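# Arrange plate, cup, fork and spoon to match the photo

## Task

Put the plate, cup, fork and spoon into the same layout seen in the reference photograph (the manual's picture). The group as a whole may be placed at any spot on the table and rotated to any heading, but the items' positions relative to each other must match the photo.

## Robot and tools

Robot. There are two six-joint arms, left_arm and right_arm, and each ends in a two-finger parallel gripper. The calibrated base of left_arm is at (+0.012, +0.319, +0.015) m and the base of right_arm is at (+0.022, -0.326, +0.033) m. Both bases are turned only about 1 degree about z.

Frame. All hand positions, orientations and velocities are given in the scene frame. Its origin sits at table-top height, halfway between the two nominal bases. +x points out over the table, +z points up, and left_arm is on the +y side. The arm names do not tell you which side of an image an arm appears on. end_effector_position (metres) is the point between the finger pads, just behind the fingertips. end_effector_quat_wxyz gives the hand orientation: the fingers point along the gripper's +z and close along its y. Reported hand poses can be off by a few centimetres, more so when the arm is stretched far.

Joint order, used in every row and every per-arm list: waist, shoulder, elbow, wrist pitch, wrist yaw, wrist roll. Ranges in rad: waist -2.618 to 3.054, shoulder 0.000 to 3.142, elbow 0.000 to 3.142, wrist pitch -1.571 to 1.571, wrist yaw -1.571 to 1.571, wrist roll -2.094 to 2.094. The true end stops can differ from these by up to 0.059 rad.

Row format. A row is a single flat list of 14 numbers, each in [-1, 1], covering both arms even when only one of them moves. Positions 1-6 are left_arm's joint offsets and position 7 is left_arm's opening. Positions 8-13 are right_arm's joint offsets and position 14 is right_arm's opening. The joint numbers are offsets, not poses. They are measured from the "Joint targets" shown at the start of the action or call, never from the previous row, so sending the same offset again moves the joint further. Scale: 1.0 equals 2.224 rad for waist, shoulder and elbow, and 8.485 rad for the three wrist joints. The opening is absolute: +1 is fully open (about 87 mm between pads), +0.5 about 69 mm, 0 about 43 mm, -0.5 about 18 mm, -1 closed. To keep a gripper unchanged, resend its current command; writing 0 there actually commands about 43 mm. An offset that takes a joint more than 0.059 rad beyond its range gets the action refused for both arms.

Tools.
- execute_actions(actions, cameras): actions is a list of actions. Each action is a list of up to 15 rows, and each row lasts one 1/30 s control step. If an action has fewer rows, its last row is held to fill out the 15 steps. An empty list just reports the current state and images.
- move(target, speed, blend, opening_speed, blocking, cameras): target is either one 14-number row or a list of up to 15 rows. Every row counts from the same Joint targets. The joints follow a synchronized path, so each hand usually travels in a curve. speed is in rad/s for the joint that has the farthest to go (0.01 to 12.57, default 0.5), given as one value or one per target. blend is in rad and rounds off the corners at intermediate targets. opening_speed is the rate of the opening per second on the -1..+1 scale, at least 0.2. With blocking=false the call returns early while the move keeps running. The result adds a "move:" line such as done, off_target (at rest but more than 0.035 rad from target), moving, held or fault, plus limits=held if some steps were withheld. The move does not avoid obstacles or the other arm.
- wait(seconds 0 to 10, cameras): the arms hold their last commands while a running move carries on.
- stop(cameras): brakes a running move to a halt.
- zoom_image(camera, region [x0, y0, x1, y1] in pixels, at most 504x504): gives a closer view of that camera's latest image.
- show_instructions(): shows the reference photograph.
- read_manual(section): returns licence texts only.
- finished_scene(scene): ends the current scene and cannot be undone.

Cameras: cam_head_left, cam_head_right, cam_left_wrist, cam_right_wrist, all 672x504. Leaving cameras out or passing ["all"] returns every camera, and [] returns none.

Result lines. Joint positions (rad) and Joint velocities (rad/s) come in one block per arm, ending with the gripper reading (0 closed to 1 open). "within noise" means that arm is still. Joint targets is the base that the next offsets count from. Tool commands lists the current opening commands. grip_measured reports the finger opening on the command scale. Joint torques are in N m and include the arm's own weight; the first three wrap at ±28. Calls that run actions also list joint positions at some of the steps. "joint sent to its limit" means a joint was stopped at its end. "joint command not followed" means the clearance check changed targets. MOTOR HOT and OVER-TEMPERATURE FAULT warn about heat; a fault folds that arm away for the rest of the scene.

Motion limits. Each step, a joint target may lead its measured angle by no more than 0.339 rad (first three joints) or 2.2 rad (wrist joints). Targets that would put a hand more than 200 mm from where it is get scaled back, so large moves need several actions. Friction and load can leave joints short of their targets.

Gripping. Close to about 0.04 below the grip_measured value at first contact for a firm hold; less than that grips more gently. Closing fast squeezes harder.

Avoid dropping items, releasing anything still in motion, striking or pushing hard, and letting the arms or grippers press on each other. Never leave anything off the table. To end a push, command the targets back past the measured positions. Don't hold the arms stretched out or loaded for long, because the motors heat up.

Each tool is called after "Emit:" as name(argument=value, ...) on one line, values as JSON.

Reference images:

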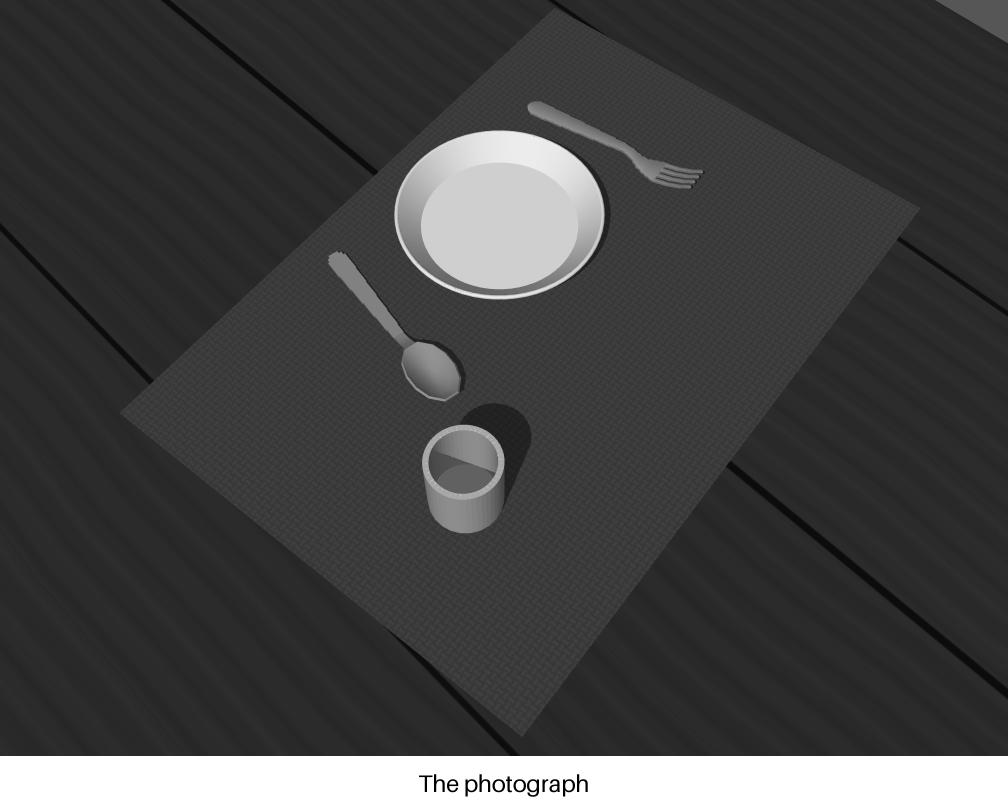

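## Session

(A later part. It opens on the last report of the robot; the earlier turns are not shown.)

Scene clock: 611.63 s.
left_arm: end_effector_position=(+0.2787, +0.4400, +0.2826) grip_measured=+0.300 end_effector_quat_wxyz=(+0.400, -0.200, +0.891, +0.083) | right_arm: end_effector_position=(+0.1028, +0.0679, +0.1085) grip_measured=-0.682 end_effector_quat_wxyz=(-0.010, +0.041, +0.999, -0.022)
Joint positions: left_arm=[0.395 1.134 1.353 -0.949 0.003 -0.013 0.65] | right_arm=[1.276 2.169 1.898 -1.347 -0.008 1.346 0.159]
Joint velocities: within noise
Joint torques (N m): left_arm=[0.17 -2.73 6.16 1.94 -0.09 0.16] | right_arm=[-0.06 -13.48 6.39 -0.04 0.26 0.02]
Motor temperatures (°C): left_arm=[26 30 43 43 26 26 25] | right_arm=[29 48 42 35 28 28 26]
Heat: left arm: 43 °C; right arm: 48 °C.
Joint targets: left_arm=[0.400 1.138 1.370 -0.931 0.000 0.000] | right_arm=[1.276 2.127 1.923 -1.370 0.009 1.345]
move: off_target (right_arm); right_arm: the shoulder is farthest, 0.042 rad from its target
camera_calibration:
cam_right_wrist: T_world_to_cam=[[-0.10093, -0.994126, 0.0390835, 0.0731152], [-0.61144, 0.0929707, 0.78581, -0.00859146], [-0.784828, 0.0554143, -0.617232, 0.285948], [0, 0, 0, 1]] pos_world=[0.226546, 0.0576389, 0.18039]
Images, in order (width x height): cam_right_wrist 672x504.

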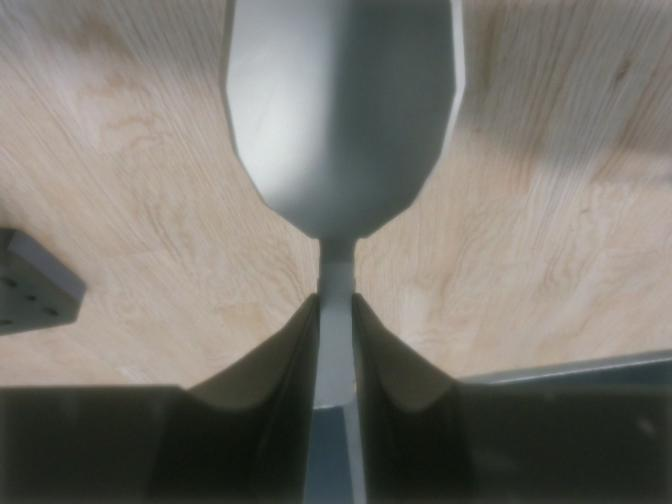

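Emit:
move(target=[[0,0,0,0,0,0,0.3,-0.4339,-0.2632,-0.3527,0.0238,-0.001,-0.1085,-1],[0,0,0,0,0,0,0.3,-0.4339,-0.1843,-0.4874,0.0798,-0.001,-0.1085,-1]], speed=[0.45,0.2])

Emit:
zoom_image(camera="cam_head_right", region=[300, 230, 540, 390])

Scene clock: 627.07 s.
left_arm: end_effector_position=(+0.2787, +0.4400, +0.2826) grip_measured=+0.300 end_effector_quat_wxyz=(+0.400, -0.200, +0.891, +0.083) | right_arm: end_effector_position=(+0.2304, -0.2418, +0.0104) grip_measured=-0.682 end_effector_quat_wxyz=(+0.002, +0.064, +0.998, +0.004)
Joint positions: left_arm=[0.395 1.134 1.353 -0.949 0.003 -0.013 0.65] | right_arm=[0.315 1.707 0.839 -0.697 -0.006 0.431 0.159]
Joint velocities: within noise
Joint torques (N m): left_arm=[0.17 -2.71 6.16 1.94 -0.09 0.16] | right_arm=[-0.31 -4.7 3.78 0.43 0.1 -0.03]
Motor temperatures (°C): left_arm=[26 30 43 43 26 26 25] | right_arm=[29 51 43 35 28 28 26]
Heat: left arm: 43 °C; right arm: 51 °C.
Joint targets: left_arm=[0.400 1.138 1.370 -0.931 0.000 0.000] | right_arm=[0.311 1.718 0.839 -0.693 0.000 0.424]
move: done
camera_calibration:
cam_left_wrist: T_world_to_cam=[[0.420416, -0.907205, 0.0151491, 0.277355], [-0.907054, -0.419816, 0.0317401, 0.447411], [-0.0224349, -0.0270851, -0.999381, 0.44578], [0, 0, 0, 1]] pos_world=[0.299223, 0.451522, 0.427102]
cam_right_wrist: T_world_to_cam=[[-0.147157, -0.98903, -0.0128363, -0.205608], [-0.628129, 0.0834182, 0.773625, 0.176979], [-0.764067, 0.121907, -0.633514, 0.354096], [0, 0, 0, 1]] pos_world=[0.351462, -0.261283, 0.0847706]

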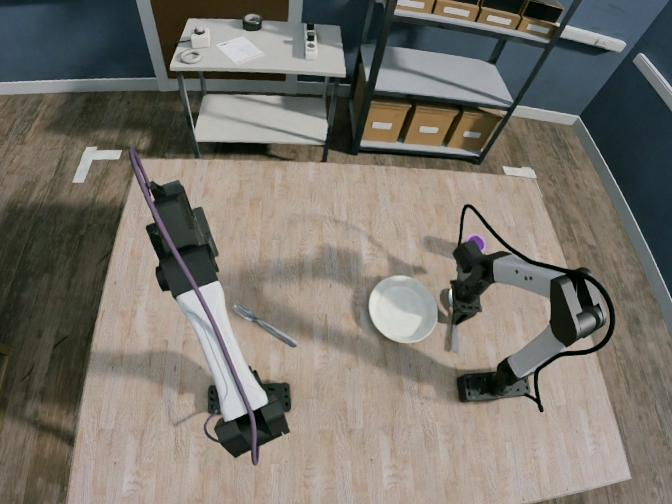

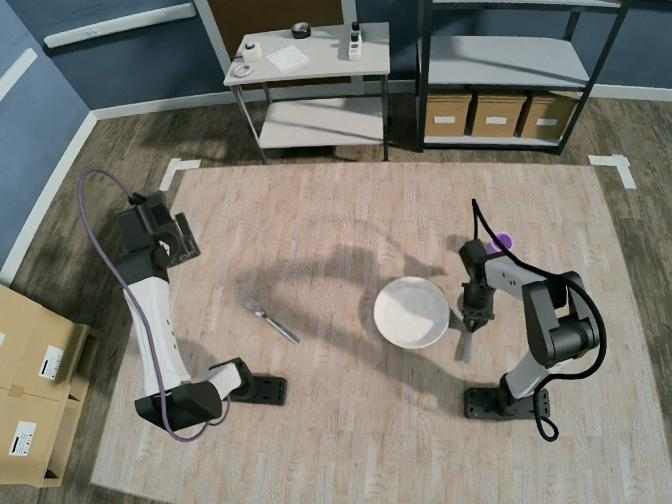

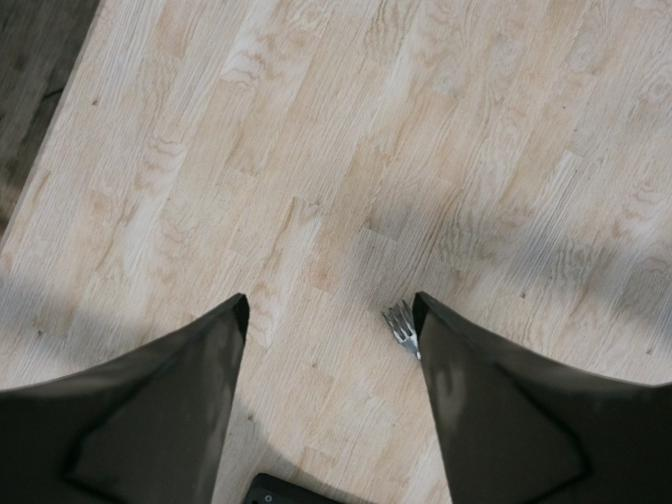

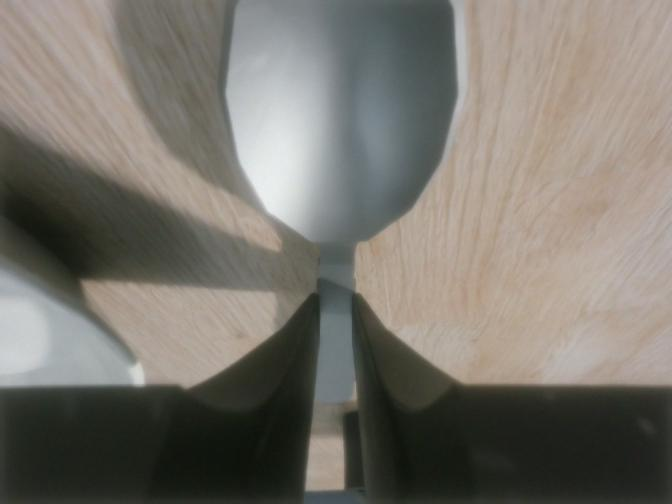

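Scaled by 2.100 from the camera's 672x504 image, which has a finer 960x720 frame.

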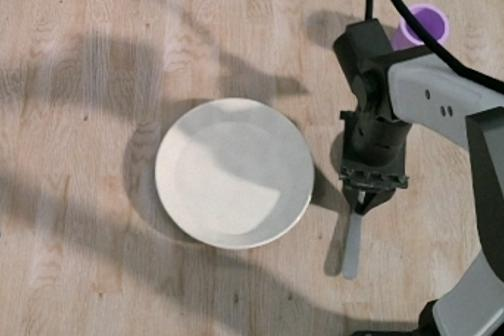

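Emit:
move(target=[[0,0,0,0,0,0,0.3,0,0.007,0,0,0,0,-1],[0,0,0,0,0,0,0.3,0,0.007,0,0,0,0,-0.2],[0,0,0,0,0,0,0.3,0,-0.079,0.1347,-0.056,0,0,-0.2],[0,0,0,0,0,0,0.3,0.02,-0.2608,0.2392,-0.028,0,-0.05,0.3]], speed=[0.1,0.5,0.3,0.7], opening_speed=0.6, cameras=["cam_right_wrist","cam_head_right"])

Emit:
zoom_image(camera="cam_head_right", region=[300, 230, 540, 390])

Scene clock: 641.00 s.
left_arm: end_effector_position=(+0.2787, +0.4400, +0.2826) grip_measured=+0.300 end_effector_quat_wxyz=(+0.400, -0.200, +0.891, +0.083) | right_arm: end_effector_position=(+0.2991, -0.2275, +0.3036) grip_measured=+0.300 end_effector_quat_wxyz=(+0.407, -0.151, +0.898, +0.073)
Joint positions: left_arm=[0.395 1.134 1.353 -0.949 0.003 -0.013 0.65] | right_arm=[0.349 1.132 1.358 -0.944 -0.006 0.007 0.65]
Joint velocities: within noise
Joint torques (N m): left_arm=[0.17 -2.71 6.15 1.95 -0.09 0.16] | right_arm=[0.47 -1.83 5.93 2.07 0.07 -0.05]
Motor temperatures (°C): left_arm=[26 30 43 43 26 26 25] | right_arm=[29 47 43 35 28 28 26]
Heat: left arm: 43 °C; right arm: 47 °C.
Joint targets: left_arm=[0.400 1.138 1.370 -0.931 0.000 0.000] | right_arm=[0.356 1.137 1.371 -0.931 0.000 0.000]
move: done
camera_calibration:
cam_right_wrist: T_world_to_cam=[[0.322339, -0.946238, -0.0270362, -0.30396], [-0.945706, -0.323152, 0.0348114, 0.218889], [-0.0416767, 0.0143472, -0.999028, 0.461053], [0, 0, 0, 1]] pos_world=[0.324199, -0.223499, 0.444767]
Images, in order (width x height): cam_head_right 672x504, cam_right_wrist 672x504.

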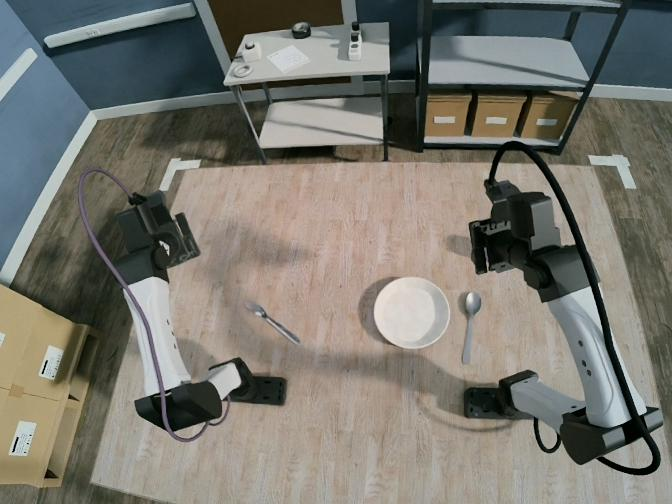

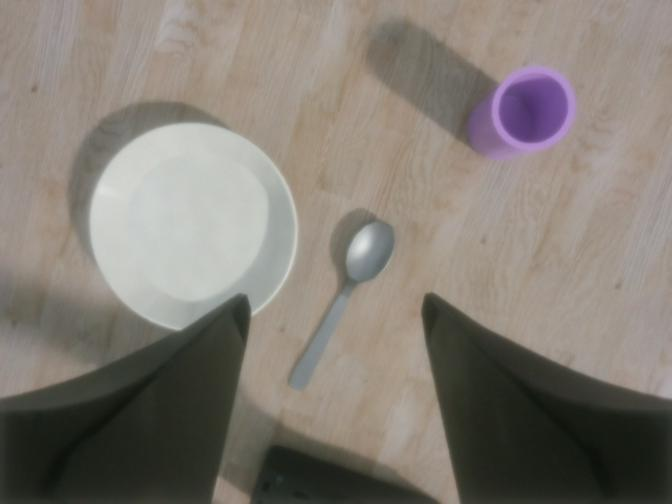

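Scaled by 2.100 from the camera's 672x504 image, which has a finer 960x720 frame.

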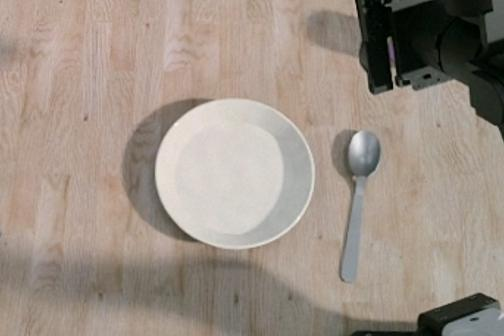

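Emit:
move(target=[[0,0,0,0,0,0,0.3,-0.0202,0.1822,-0.1045,-0.0279,0,0.05,0],[0,0,0,0,0,0,0.3,-0.0202,0.2682,-0.2392,0.028,0,0.05,0],[0,0,0,0,0,0,0.3,-0.0202,0.2682,-0.2392,0.028,0,0.05,-1]], speed=[0.6,0.25,0.1], opening_speed=0.5, cameras=["cam_right_wrist"])

Scene clock: 677.13 s.
left_arm: end_effector_position=(+0.2787, +0.4400, +0.2826) grip_measured=+0.300 end_effector_quat_wxyz=(+0.400, -0.200, +0.891, +0.083) | right_arm: end_effector_position=(+0.2284, -0.2425, +0.0075) grip_measured=-1.000 end_effector_quat_wxyz=(-0.005, +0.056, +0.998, +0.001)
Joint positions: left_arm=[0.395 1.134 1.353 -0.949 0.003 -0.013 0.65] | right_arm=[0.317 1.723 0.84 -0.697 -0.006 0.416 0]
Joint velocities: within noise
Joint torques (N m): left_arm=[0.17 -2.7 6.16 1.94 -0.09 0.16] | right_arm=[-0.49 -4.64 3.66 0.43 0.1 0.11]
Motor temperatures (°C): left_arm=[26 30 43 43 26 26 25] | right_arm=[29 41 44 38 28 28 25]
Heat: left arm: 43 °C; right arm: 44 °C.
Joint targets: left_arm=[0.400 1.138 1.370 -0.931 0.000 0.000] | right_arm=[0.311 1.734 0.839 -0.693 0.000 0.424]
move: done
camera_calibration:
cam_right_wrist: T_world_to_cam=[[-0.130742, -0.991395, -0.0064815, -0.21103], [-0.618481, 0.0764505, 0.782072, 0.174049], [-0.774847, 0.106259, -0.623154, 0.349412], [0, 0, 0, 1]] pos_world=[0.350796, -0.259648, 0.0802506]
Images, in order (width x height): cam_right_wrist 672x504.

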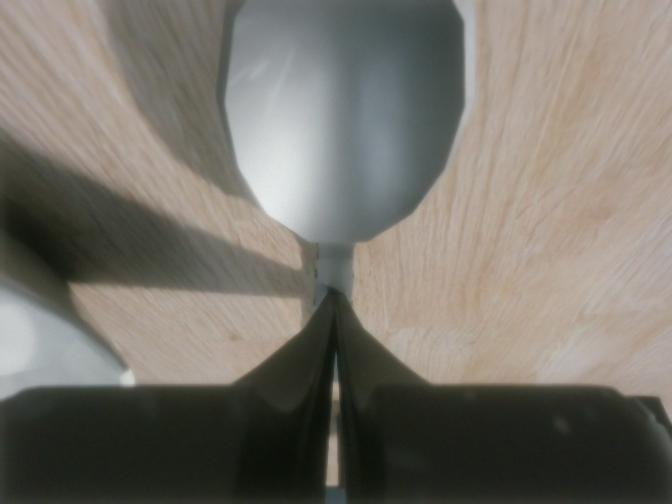

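Emit:
move(target=[[0,0,0,0,0,0,0.3,0,-0.009,0,0,0,0,0],[0,0,0,0,0,0,0.3,0,0.012,0,0.002,0,0,0],[0,0,0,0,0,0,0.3,0,0.012,0,0.002,0,0,-1]], speed=[0.1,0.1,0.1], opening_speed=0.5, cameras=["cam_right_wrist"])

Scene clock: 687.97 s.
left_arm: end_effector_position=(+0.2787, +0.4400, +0.2826) grip_measured=+0.300 end_effector_quat_wxyz=(+0.400, -0.200, +0.891, +0.083) | right_arm: end_effector_position=(+0.2289, -0.2397, +0.0042) grip_measured=-0.674 end_effector_quat_wxyz=(-0.008, +0.059, +0.998, +0.007)
Joint positions: left_arm=[0.395 1.134 1.353 -0.949 0.003 -0.013 0.65] | right_arm=[0.316 1.738 0.84 -0.684 -0.019 0.422 0.163]
Joint velocities: within noise
Joint torques (N m): left_arm=[0.16 -2.71 6.16 1.95 -0.09 0.16] | right_arm=[-0.46 -3.74 3.6 0.46 0.26 0.05]
Motor temperatures (°C): left_arm=[26 30 43 43 26 26 25] | right_arm=[29 40 44 37 28 28 25]
Heat: left arm: 43 °C; right arm: 44 °C.
Joint targets: left_arm=[0.400 1.138 1.370 -0.931 0.000 0.000] | right_arm=[0.311 1.760 0.839 -0.676 0.000 0.424]
move: done
camera_calibration:
cam_right_wrist: T_world_to_cam=[[-0.136946, -0.99041, -0.0182668, -0.206438], [-0.613642, 0.0703445, 0.786445, 0.174207], [-0.777618, 0.11891, -0.617391, 0.35115], [0, 0, 0, 1]] pos_world=[0.35169, -0.258468, 0.0760216]
Images, in order (width x height): cam_right_wrist 672x504.

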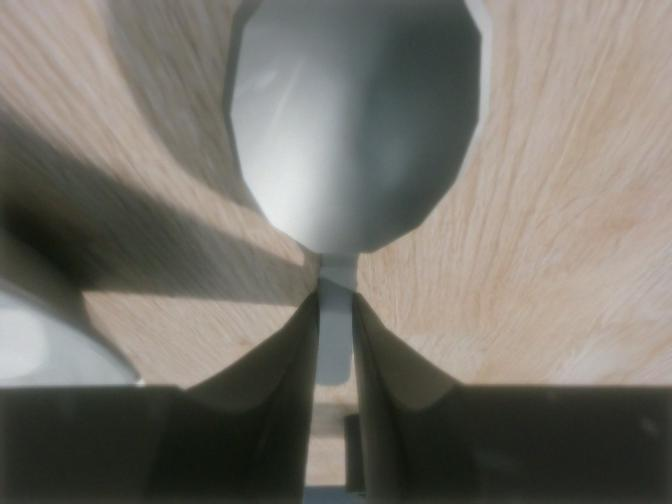

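Emit:
move(target=[[0,0,0,0,0,0,0.3,0,-0.0439,0.0178,-0.0131,0,0,-1],[0,0,0,0,0,0,0.3,-0.0117,0.0056,0.0762,-0.0154,0,-0.0031,-1],[0,0,0,0,0,0,0.3,-0.0117,0.0346,0.0544,-0.0033,0,-0.0031,-1],[0,0,0,0,0,0,0.3,-0.0117,0.0346,0.0544,-0.0033,0,-0.0031,-0.2],[0,0,0,0,0,0,0.3,-0.0117,-0.04,0.18,-0.05,0,-0.0031,-0.2],[0,0,0,0,0,0,0.3,0.0202,-0.2801,0.2392,-0.03,0,-0.05,1]], speed=[0.15,0.15,0.12,0.5,0.3,0.7], opening_speed=0.8, cameras=["cam_right_wrist","cam_head_right"])

Scene clock: 708.93 s.
left_arm: end_effector_position=(+0.2787, +0.4400, +0.2826) grip_measured=+0.300 end_effector_quat_wxyz=(+0.400, -0.200, +0.891, +0.083) | right_arm: end_effector_position=(+0.2988, -0.2261, +0.3028) grip_measured=+0.962 end_effector_quat_wxyz=(+0.405, -0.153, +0.898, +0.077)
Joint positions: left_arm=[0.395 1.134 1.353 -0.949 0.003 -0.013 0.65] | right_arm=[0.349 1.134 1.357 -0.943 -0.015 0.007 0.981]
Joint velocities: within noise
Joint torques (N m): left_arm=[0.17 -2.71 6.16 1.95 -0.09 0.16] | right_arm=[0.5 -1.98 6.05 2.06 0.18 -0.04]
Motor temperatures (°C): left_arm=[26 30 43 43 26 26 25] | right_arm=[29 40 43 37 28 28 26]
Heat: left arm: 43 °C; right arm: 43 °C.
Joint targets: left_arm=[0.400 1.138 1.370 -0.931 0.000 0.000] | right_arm=[0.355 1.137 1.371 -0.931 0.000 0.000]
move: done
camera_calibration:
cam_right_wrist: T_world_to_cam=[[0.328267, -0.943999, -0.0332809, -0.30189], [-0.94346, -0.329391, 0.0372111, 0.216325], [-0.0460897, 0.019184, -0.998753, 0.462531], [0, 0, 0, 1]] pos_world=[0.324513, -0.222601, 0.443858]
Images, in order (width x height): cam_head_right 672x504, cam_right_wrist 672x504.

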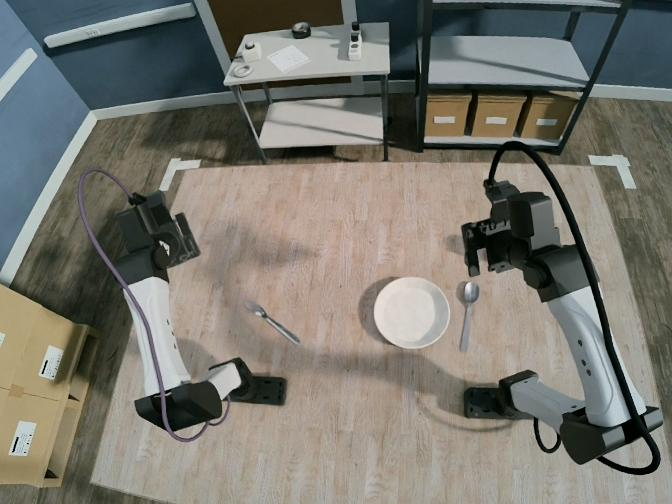

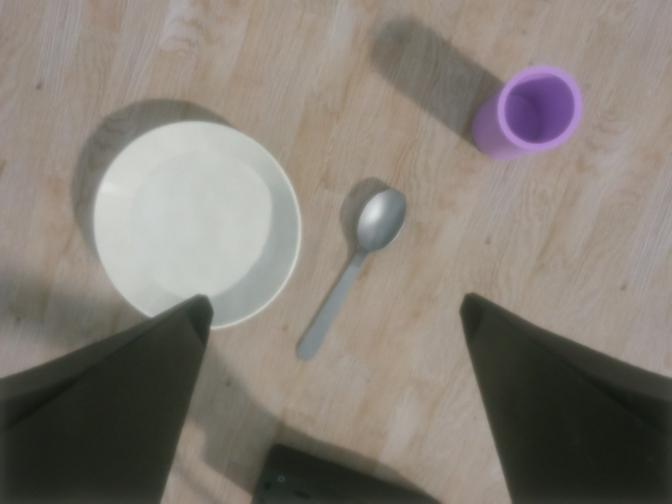

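Emit:
move(target=[[-0.1785,0.1129,-0.1866,-0.019,0,-0.1179,0.2,-0.1632,0.1133,-0.2765,0.0959,0,0,1],[-0.1785,0.1129,-0.1866,-0.019,0,-0.1179,0.2,-0.1632,0.3269,-0.2086,0.1336,0,0,1],[-0.1785,0.1129,-0.1866,-0.019,0,-0.1179,0.2,-0.1632,0.3269,-0.2086,0.1336,0,0,0.2]], speed=[0.6,0.25,0.3], opening_speed=0.5, cameras=["cam_right_wrist","cam_left_wrist"])

Scene clock: 742.20 s.
left_arm: end_effector_position=(+0.2243, +0.2931, +0.0911) grip_measured=+0.200 end_effector_quat_wxyz=(+0.025, -0.491, +0.871, -0.014) | right_arm: end_effector_position=(+0.4502, -0.3315, +0.0260) grip_measured=+0.353 end_effector_quat_wxyz=(+0.382, +0.008, +0.924, -0.001)
Joint positions: left_arm=[0.009 1.386 0.959 -1.086 0.003 -0.984 0.6] | right_arm=[-0.002 1.852 0.882 0.184 -0.002 0.004 0.676]
Joint velocities: within noise
Joint torques (N m): left_arm=[-0.85 -4.67 4.19 0.36 -0.13 -0.18] | right_arm=[-0.44 -6.37 6.38 2.05 0.03 -0.02]
Motor temperatures (°C): left_arm=[26 30 42 42 26 26 25] | right_arm=[29 39 45 40 28 28 25]
Heat: left arm: 42 °C; right arm: 45 °C.
Joint targets: left_arm=[0.003 1.390 0.955 -1.092 0.000 -1.000] | right_arm=[-0.008 1.865 0.907 0.203 0.000 0.000]
move: done
camera_calibration:
cam_left_wrist: T_world_to_cam=[[0.855289, -0.515409, 0.0532356, -0.0459098], [-0.377088, -0.548683, 0.746158, 0.196222], [-0.355367, -0.658255, -0.663637, 0.478281], [0, 0, 0, 1]] pos_world=[0.283224, 0.398832, 0.173436]
cam_right_wrist: T_world_to_cam=[[-0.0258402, -0.999423, -0.0220258, -0.319592], [-0.994376, 0.0234335, 0.103282, 0.472941], [-0.102707, 0.0245708, -0.994408, 0.222239], [0, 0, 0, 1]] pos_world=[0.484848, -0.335951, 0.165111]
Images, in order (width x height): cam_left_wrist 672x504, cam_right_wrist 672x504.

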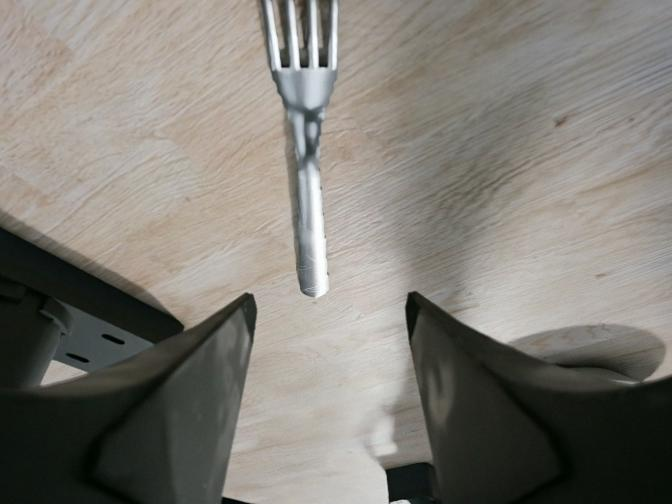

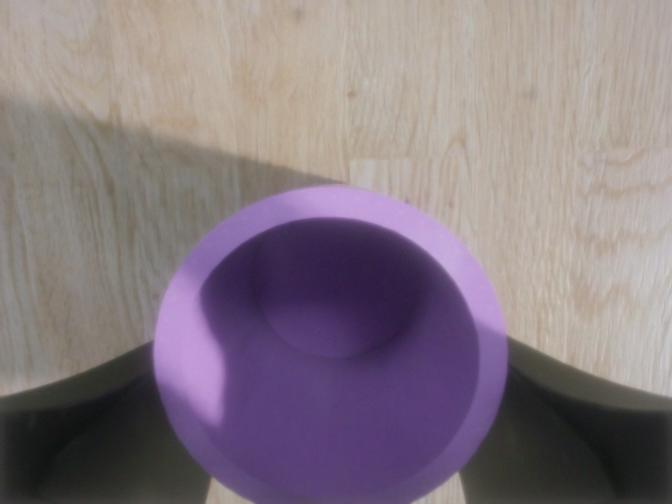

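Emit:
move(target=[[0,0,0,-0.0057,0,-0.0047,0.2,0,-0.0427,0.0193,-0.0121,0,0,0.2],[0,0.0597,-0.1165,0.041,0,-0.0047,0.2,0.0207,-0.0754,-0.0148,-0.0153,0,0,0.2],[0,0.0597,-0.1165,0.041,0,-0.0047,0.2,0.0207,-0.0329,-0.0436,0.0034,0,0,0.2],[0,0.0597,-0.1165,0.041,0,-0.0047,-1,0.0207,-0.0329,-0.0436,0.0034,0,0,0.2]], speed=[0.15,0.2,0.1,0.1], opening_speed=0.5, cameras=["cam_right_wrist","cam_left_wrist"])

Scene clock: 785.90 s.
left_arm: end_effector_position=(+0.2103, +0.2914, +0.0063) grip_measured=-0.674 end_effector_quat_wxyz=(+0.000, -0.509, +0.861, -0.002) | right_arm: end_effector_position=(+0.4301, -0.3173, +0.0277) grip_measured=+0.353 end_effector_quat_wxyz=(+0.379, -0.008, +0.925, +0.006)
Joint positions: left_arm=[0.009 1.516 0.703 -0.755 0.004 -1.024 0.163] | right_arm=[0.032 1.785 0.806 0.186 -0.002 0.004 0.676]
Joint velocities: within noise
Joint torques (N m): left_arm=[-0.87 -4.77 3.3 0.42 -0.14 -0.18] | right_arm=[0.49 -6.31 4.72 2.37 0.03 -0.02]
Motor temperatures (°C): left_arm=[26 30 39 39 26 26 25] | right_arm=[29 41 46 42 28 28 26]
Heat: left arm: 39 °C; right arm: 46 °C.
Joint targets: left_arm=[0.003 1.522 0.696 -0.744 0.000 -1.040] | right_arm=[0.039 1.791 0.810 0.232 0.000 0.000]
move: off_target (right_arm); right_arm: the wrist pitch is farthest, 0.046 rad from its target
camera_calibration:
cam_left_wrist: T_world_to_cam=[[0.876892, -0.480618, 0.00814446, -0.0446232], [-0.31362, -0.559199, 0.767424, 0.242917], [-0.364283, -0.675502, -0.641088, 0.422713], [0, 0, 0, 1]] pos_world=[0.269301, 0.399936, 0.0849397]
cam_right_wrist: T_world_to_cam=[[0.00837036, -0.999724, -0.021949, -0.320671], [-0.993864, -0.0107382, 0.110084, 0.441163], [-0.11029, 0.0208929, -0.99368, 0.223621], [0, 0, 0, 1]] pos_world=[0.465803, -0.320517, 0.166604]
Images, in order (width x height): cam_left_wrist 672x504, cam_right_wrist 672x504.

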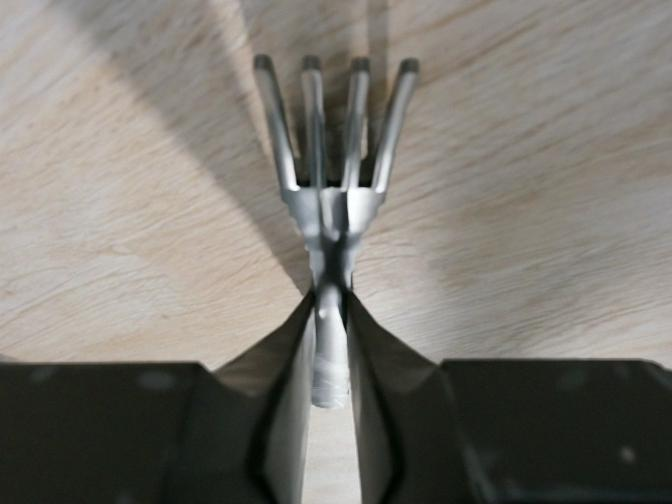

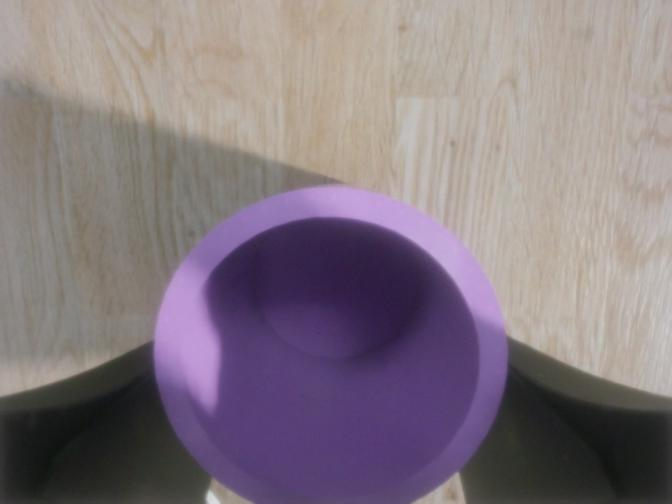

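Emit:
move(target=[[0,-0.0598,0.1165,-0.0463,0,0,-1,0,0.002,0,0,0,0,0.2],[0,-0.0598,0.1165,-0.0463,0,0,-1,0,0.002,0,0,0,0,1],[-0.3201,0.2244,0.4402,-0.0567,0,0.0189,-1,0,-0.2118,-0.0679,-0.0377,0,0,1],[-0.3201,0.2603,0.3429,-0.0217,0,0.0189,-1,0,-0.2941,0.2522,-0.1371,0,0,1]], speed=[0.3,0.3,0.5,0.35], opening_speed=0.7, cameras=["cam_right_wrist","cam_left_wrist","cam_head_right"])

Emit:
zoom_image(camera="cam_head_right", region=[300, 200, 540, 370])

Scene clock: 814.53 s.
left_arm: end_effector_position=(+0.2708, +0.0683, +0.0112) grip_measured=-0.675 end_effector_quat_wxyz=(-0.002, -0.107, +0.994, +0.000) | right_arm: end_effector_position=(+0.3212, -0.3195, +0.2977) grip_measured=+0.962 end_effector_quat_wxyz=(+0.409, -0.008, +0.912, +0.006)
Joint positions: left_arm=[-0.713 2.097 1.463 -0.94 0.003 -0.893 0.163] | right_arm=[0.032 1.15 1.348 -0.926 -0.002 0.004 0.981]
Joint velocities: within noise
Joint torques (N m): left_arm=[0.06 -10.73 3.84 0.41 -0.12 0.16] | right_arm=[0.5 -3.49 6.78 1.85 0.03 -0.02]
Motor temperatures (°C): left_arm=[26 32 38 37 26 26 26] | right_arm=[29 41 44 44 28 28 26]
Heat: left arm: 38 °C; right arm: 44 °C.
Joint targets: left_arm=[-0.709 2.101 1.459 -0.928 0.000 -0.880] | right_arm=[0.039 1.137 1.371 -0.931 0.000 0.000]
move: done; target 2's new numbers were sent with right_arm's wrist pitch 0.045 rad from that target
camera_calibration:
cam_left_wrist: T_world_to_cam=[[0.21407, -0.976812, 0.00342864, 0.00847974], [-0.62505, -0.134281, 0.768948, 0.188626], [-0.750657, -0.166751, -0.639302, 0.366984], [0, 0, 0, 1]] pos_world=[0.391564, 0.0948071, 0.0895412]
cam_right_wrist: T_world_to_cam=[[0.00984342, -0.999695, -0.0226548, -0.316307], [-0.998942, -0.0108489, 0.0446981, 0.324298], [-0.0449302, 0.0221908, -0.998744, 0.460905], [0, 0, 0, 1]] pos_world=[0.347776, -0.32292, 0.438664]
Images, in order (width x height): cam_head_right 672x504, cam_left_wrist 672x504, cam_right_wrist 672x504.

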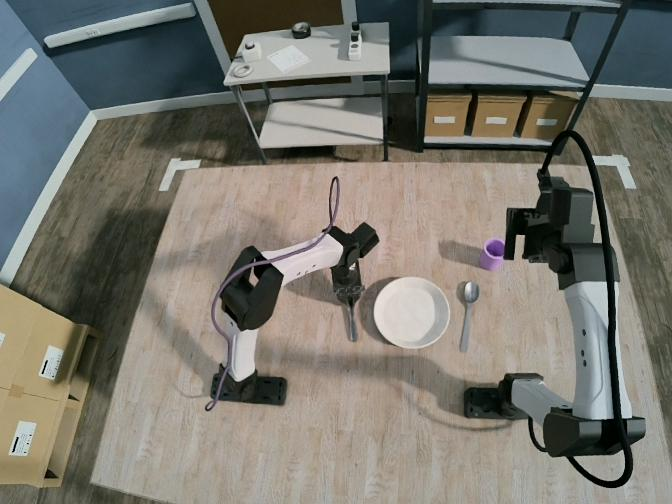

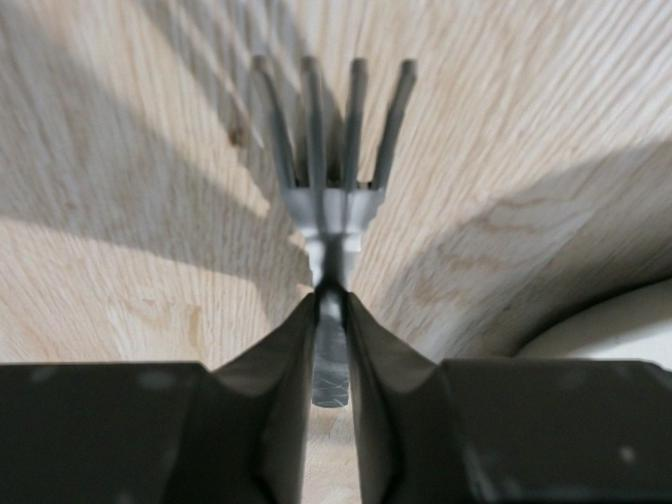

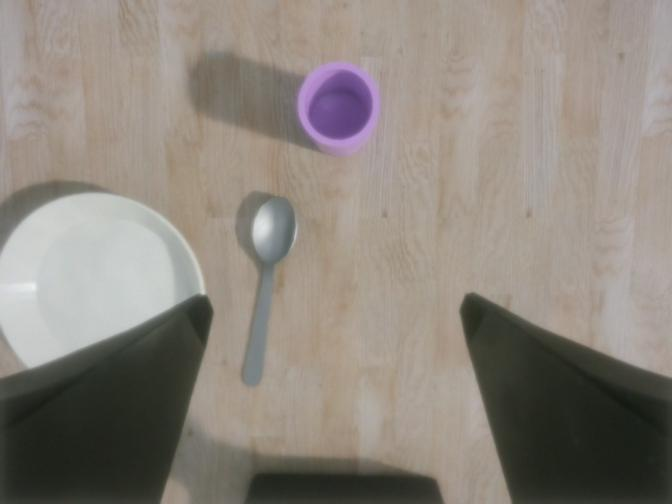

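Scaled by 2.100 from the camera's 672x504 image, which has a finer 960x720 frame.

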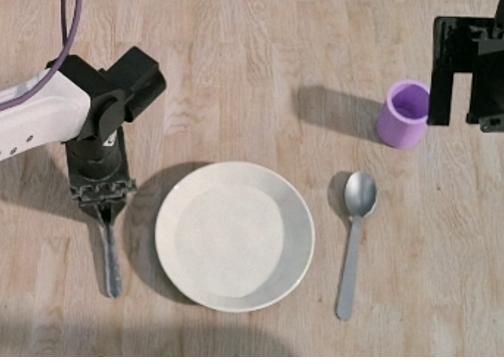

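Emit:
move(target=[[0,0.0064,0,0,0,0,-1,0,0,0,0,0,0,1],[0,0.0064,0,0,0,0,-0.2,0,0,0,0,0,0,1],[0,-0.036,0.0973,-0.035,0,0,-0.2,0,0,0,0,0,0,1],[0.049,-0.433,-0.04,-0.0004,0,0.1037,1,0.3,0,0,0,0,0,1]], speed=[0.1,0.5,0.3,0.8], opening_speed=0.8)

Emit:
zoom_image(camera="cam_head_right", region=[300, 200, 540, 370])

Scene clock: 830.50 s.
left_arm: end_effector_position=(+0.2586, +0.1592, +0.2894) grip_measured=+1.000 end_effector_quat_wxyz=(+0.396, +0.251, +0.875, -0.121) | right_arm: end_effector_position=(+0.2528, -0.1359, +0.2975) grip_measured=+0.963 end_effector_quat_wxyz=(+0.384, -0.306, +0.860, +0.140)
Joint positions: left_arm=[-0.607 1.137 1.376 -0.955 0.003 -0.015 1] | right_arm=[0.7 1.15 1.348 -0.927 -0.002 0.004 0.981]
Joint velocities: within noise
Joint torques (N m): left_arm=[0.29 -3.02 4.36 2.01 -0.09 0.18] | right_arm=[0.46 -3.48 6.78 1.86 0.03 -0.02]
Motor temperatures (°C): left_arm=[26 35 38 38 26 26 26] | right_arm=[29 39 45 45 28 28 26]
Heat: left arm: 38 °C; right arm: 45 °C.
Joint targets: left_arm=[-0.600 1.138 1.370 -0.932 0.000 0.001] | right_arm=[0.706 1.137 1.371 -0.931 0.000 0.000]
move: done
camera_calibration:
cam_left_wrist: T_world_to_cam=[[-0.536815, -0.843535, 0.0166583, 0.267927], [-0.843335, 0.537059, 0.0188201, 0.145955], [-0.0248219, -0.00394562, -0.999684, 0.441536], [0, 0, 0, 1]] pos_world=[0.277876, 0.149361, 0.434187]
cam_right_wrist: T_world_to_cam=[[0.626599, -0.779013, -0.022644, -0.258044], [-0.77774, -0.626909, 0.045885, 0.117863], [-0.0499407, -0.0111404, -0.99869, 0.450305], [0, 0, 0, 1]] pos_world=[0.275845, -0.122114, 0.438463]

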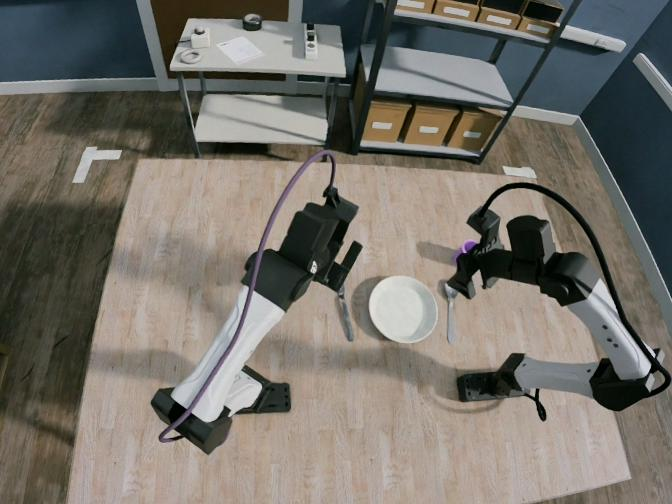

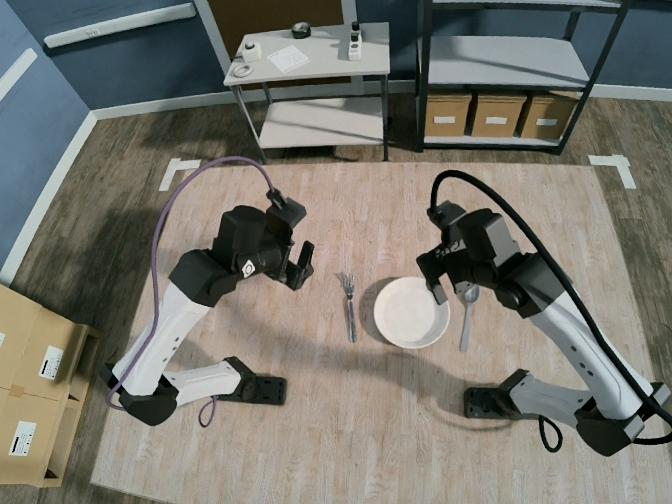

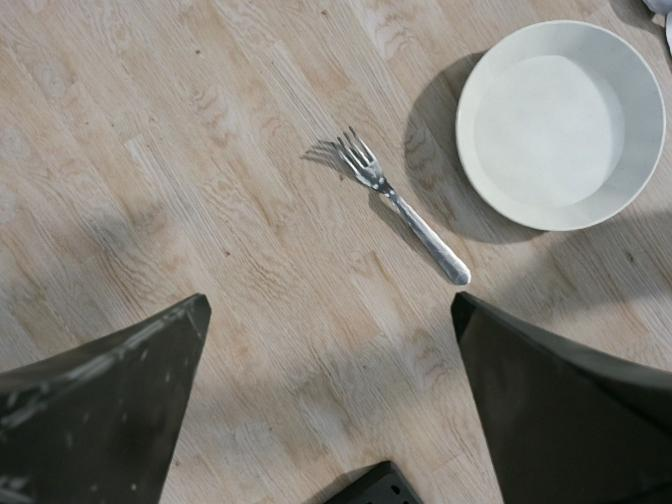

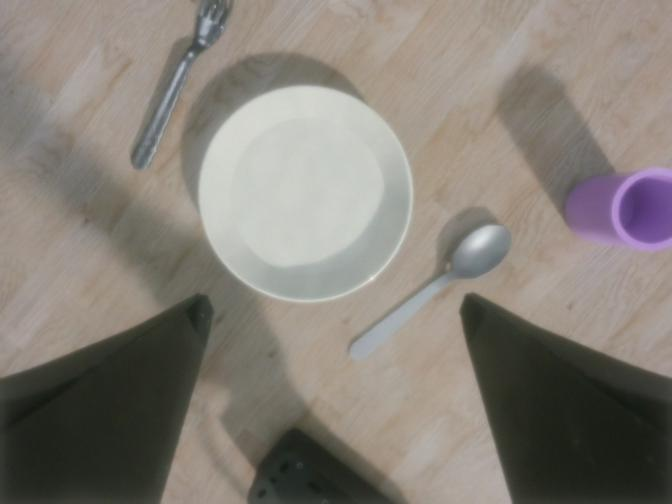

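Scaled by 2.100 from the camera's 672x504 image, which has a finer 960x720 frame.

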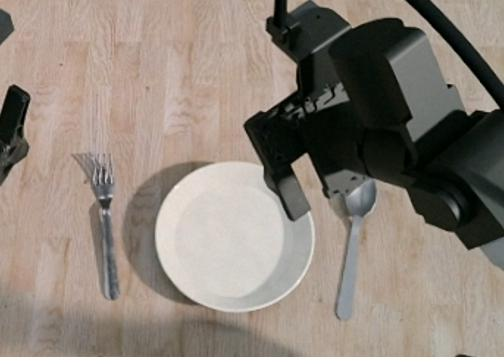

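Emit:
finished_scene(scene=2)

The scene is finished: the task was done.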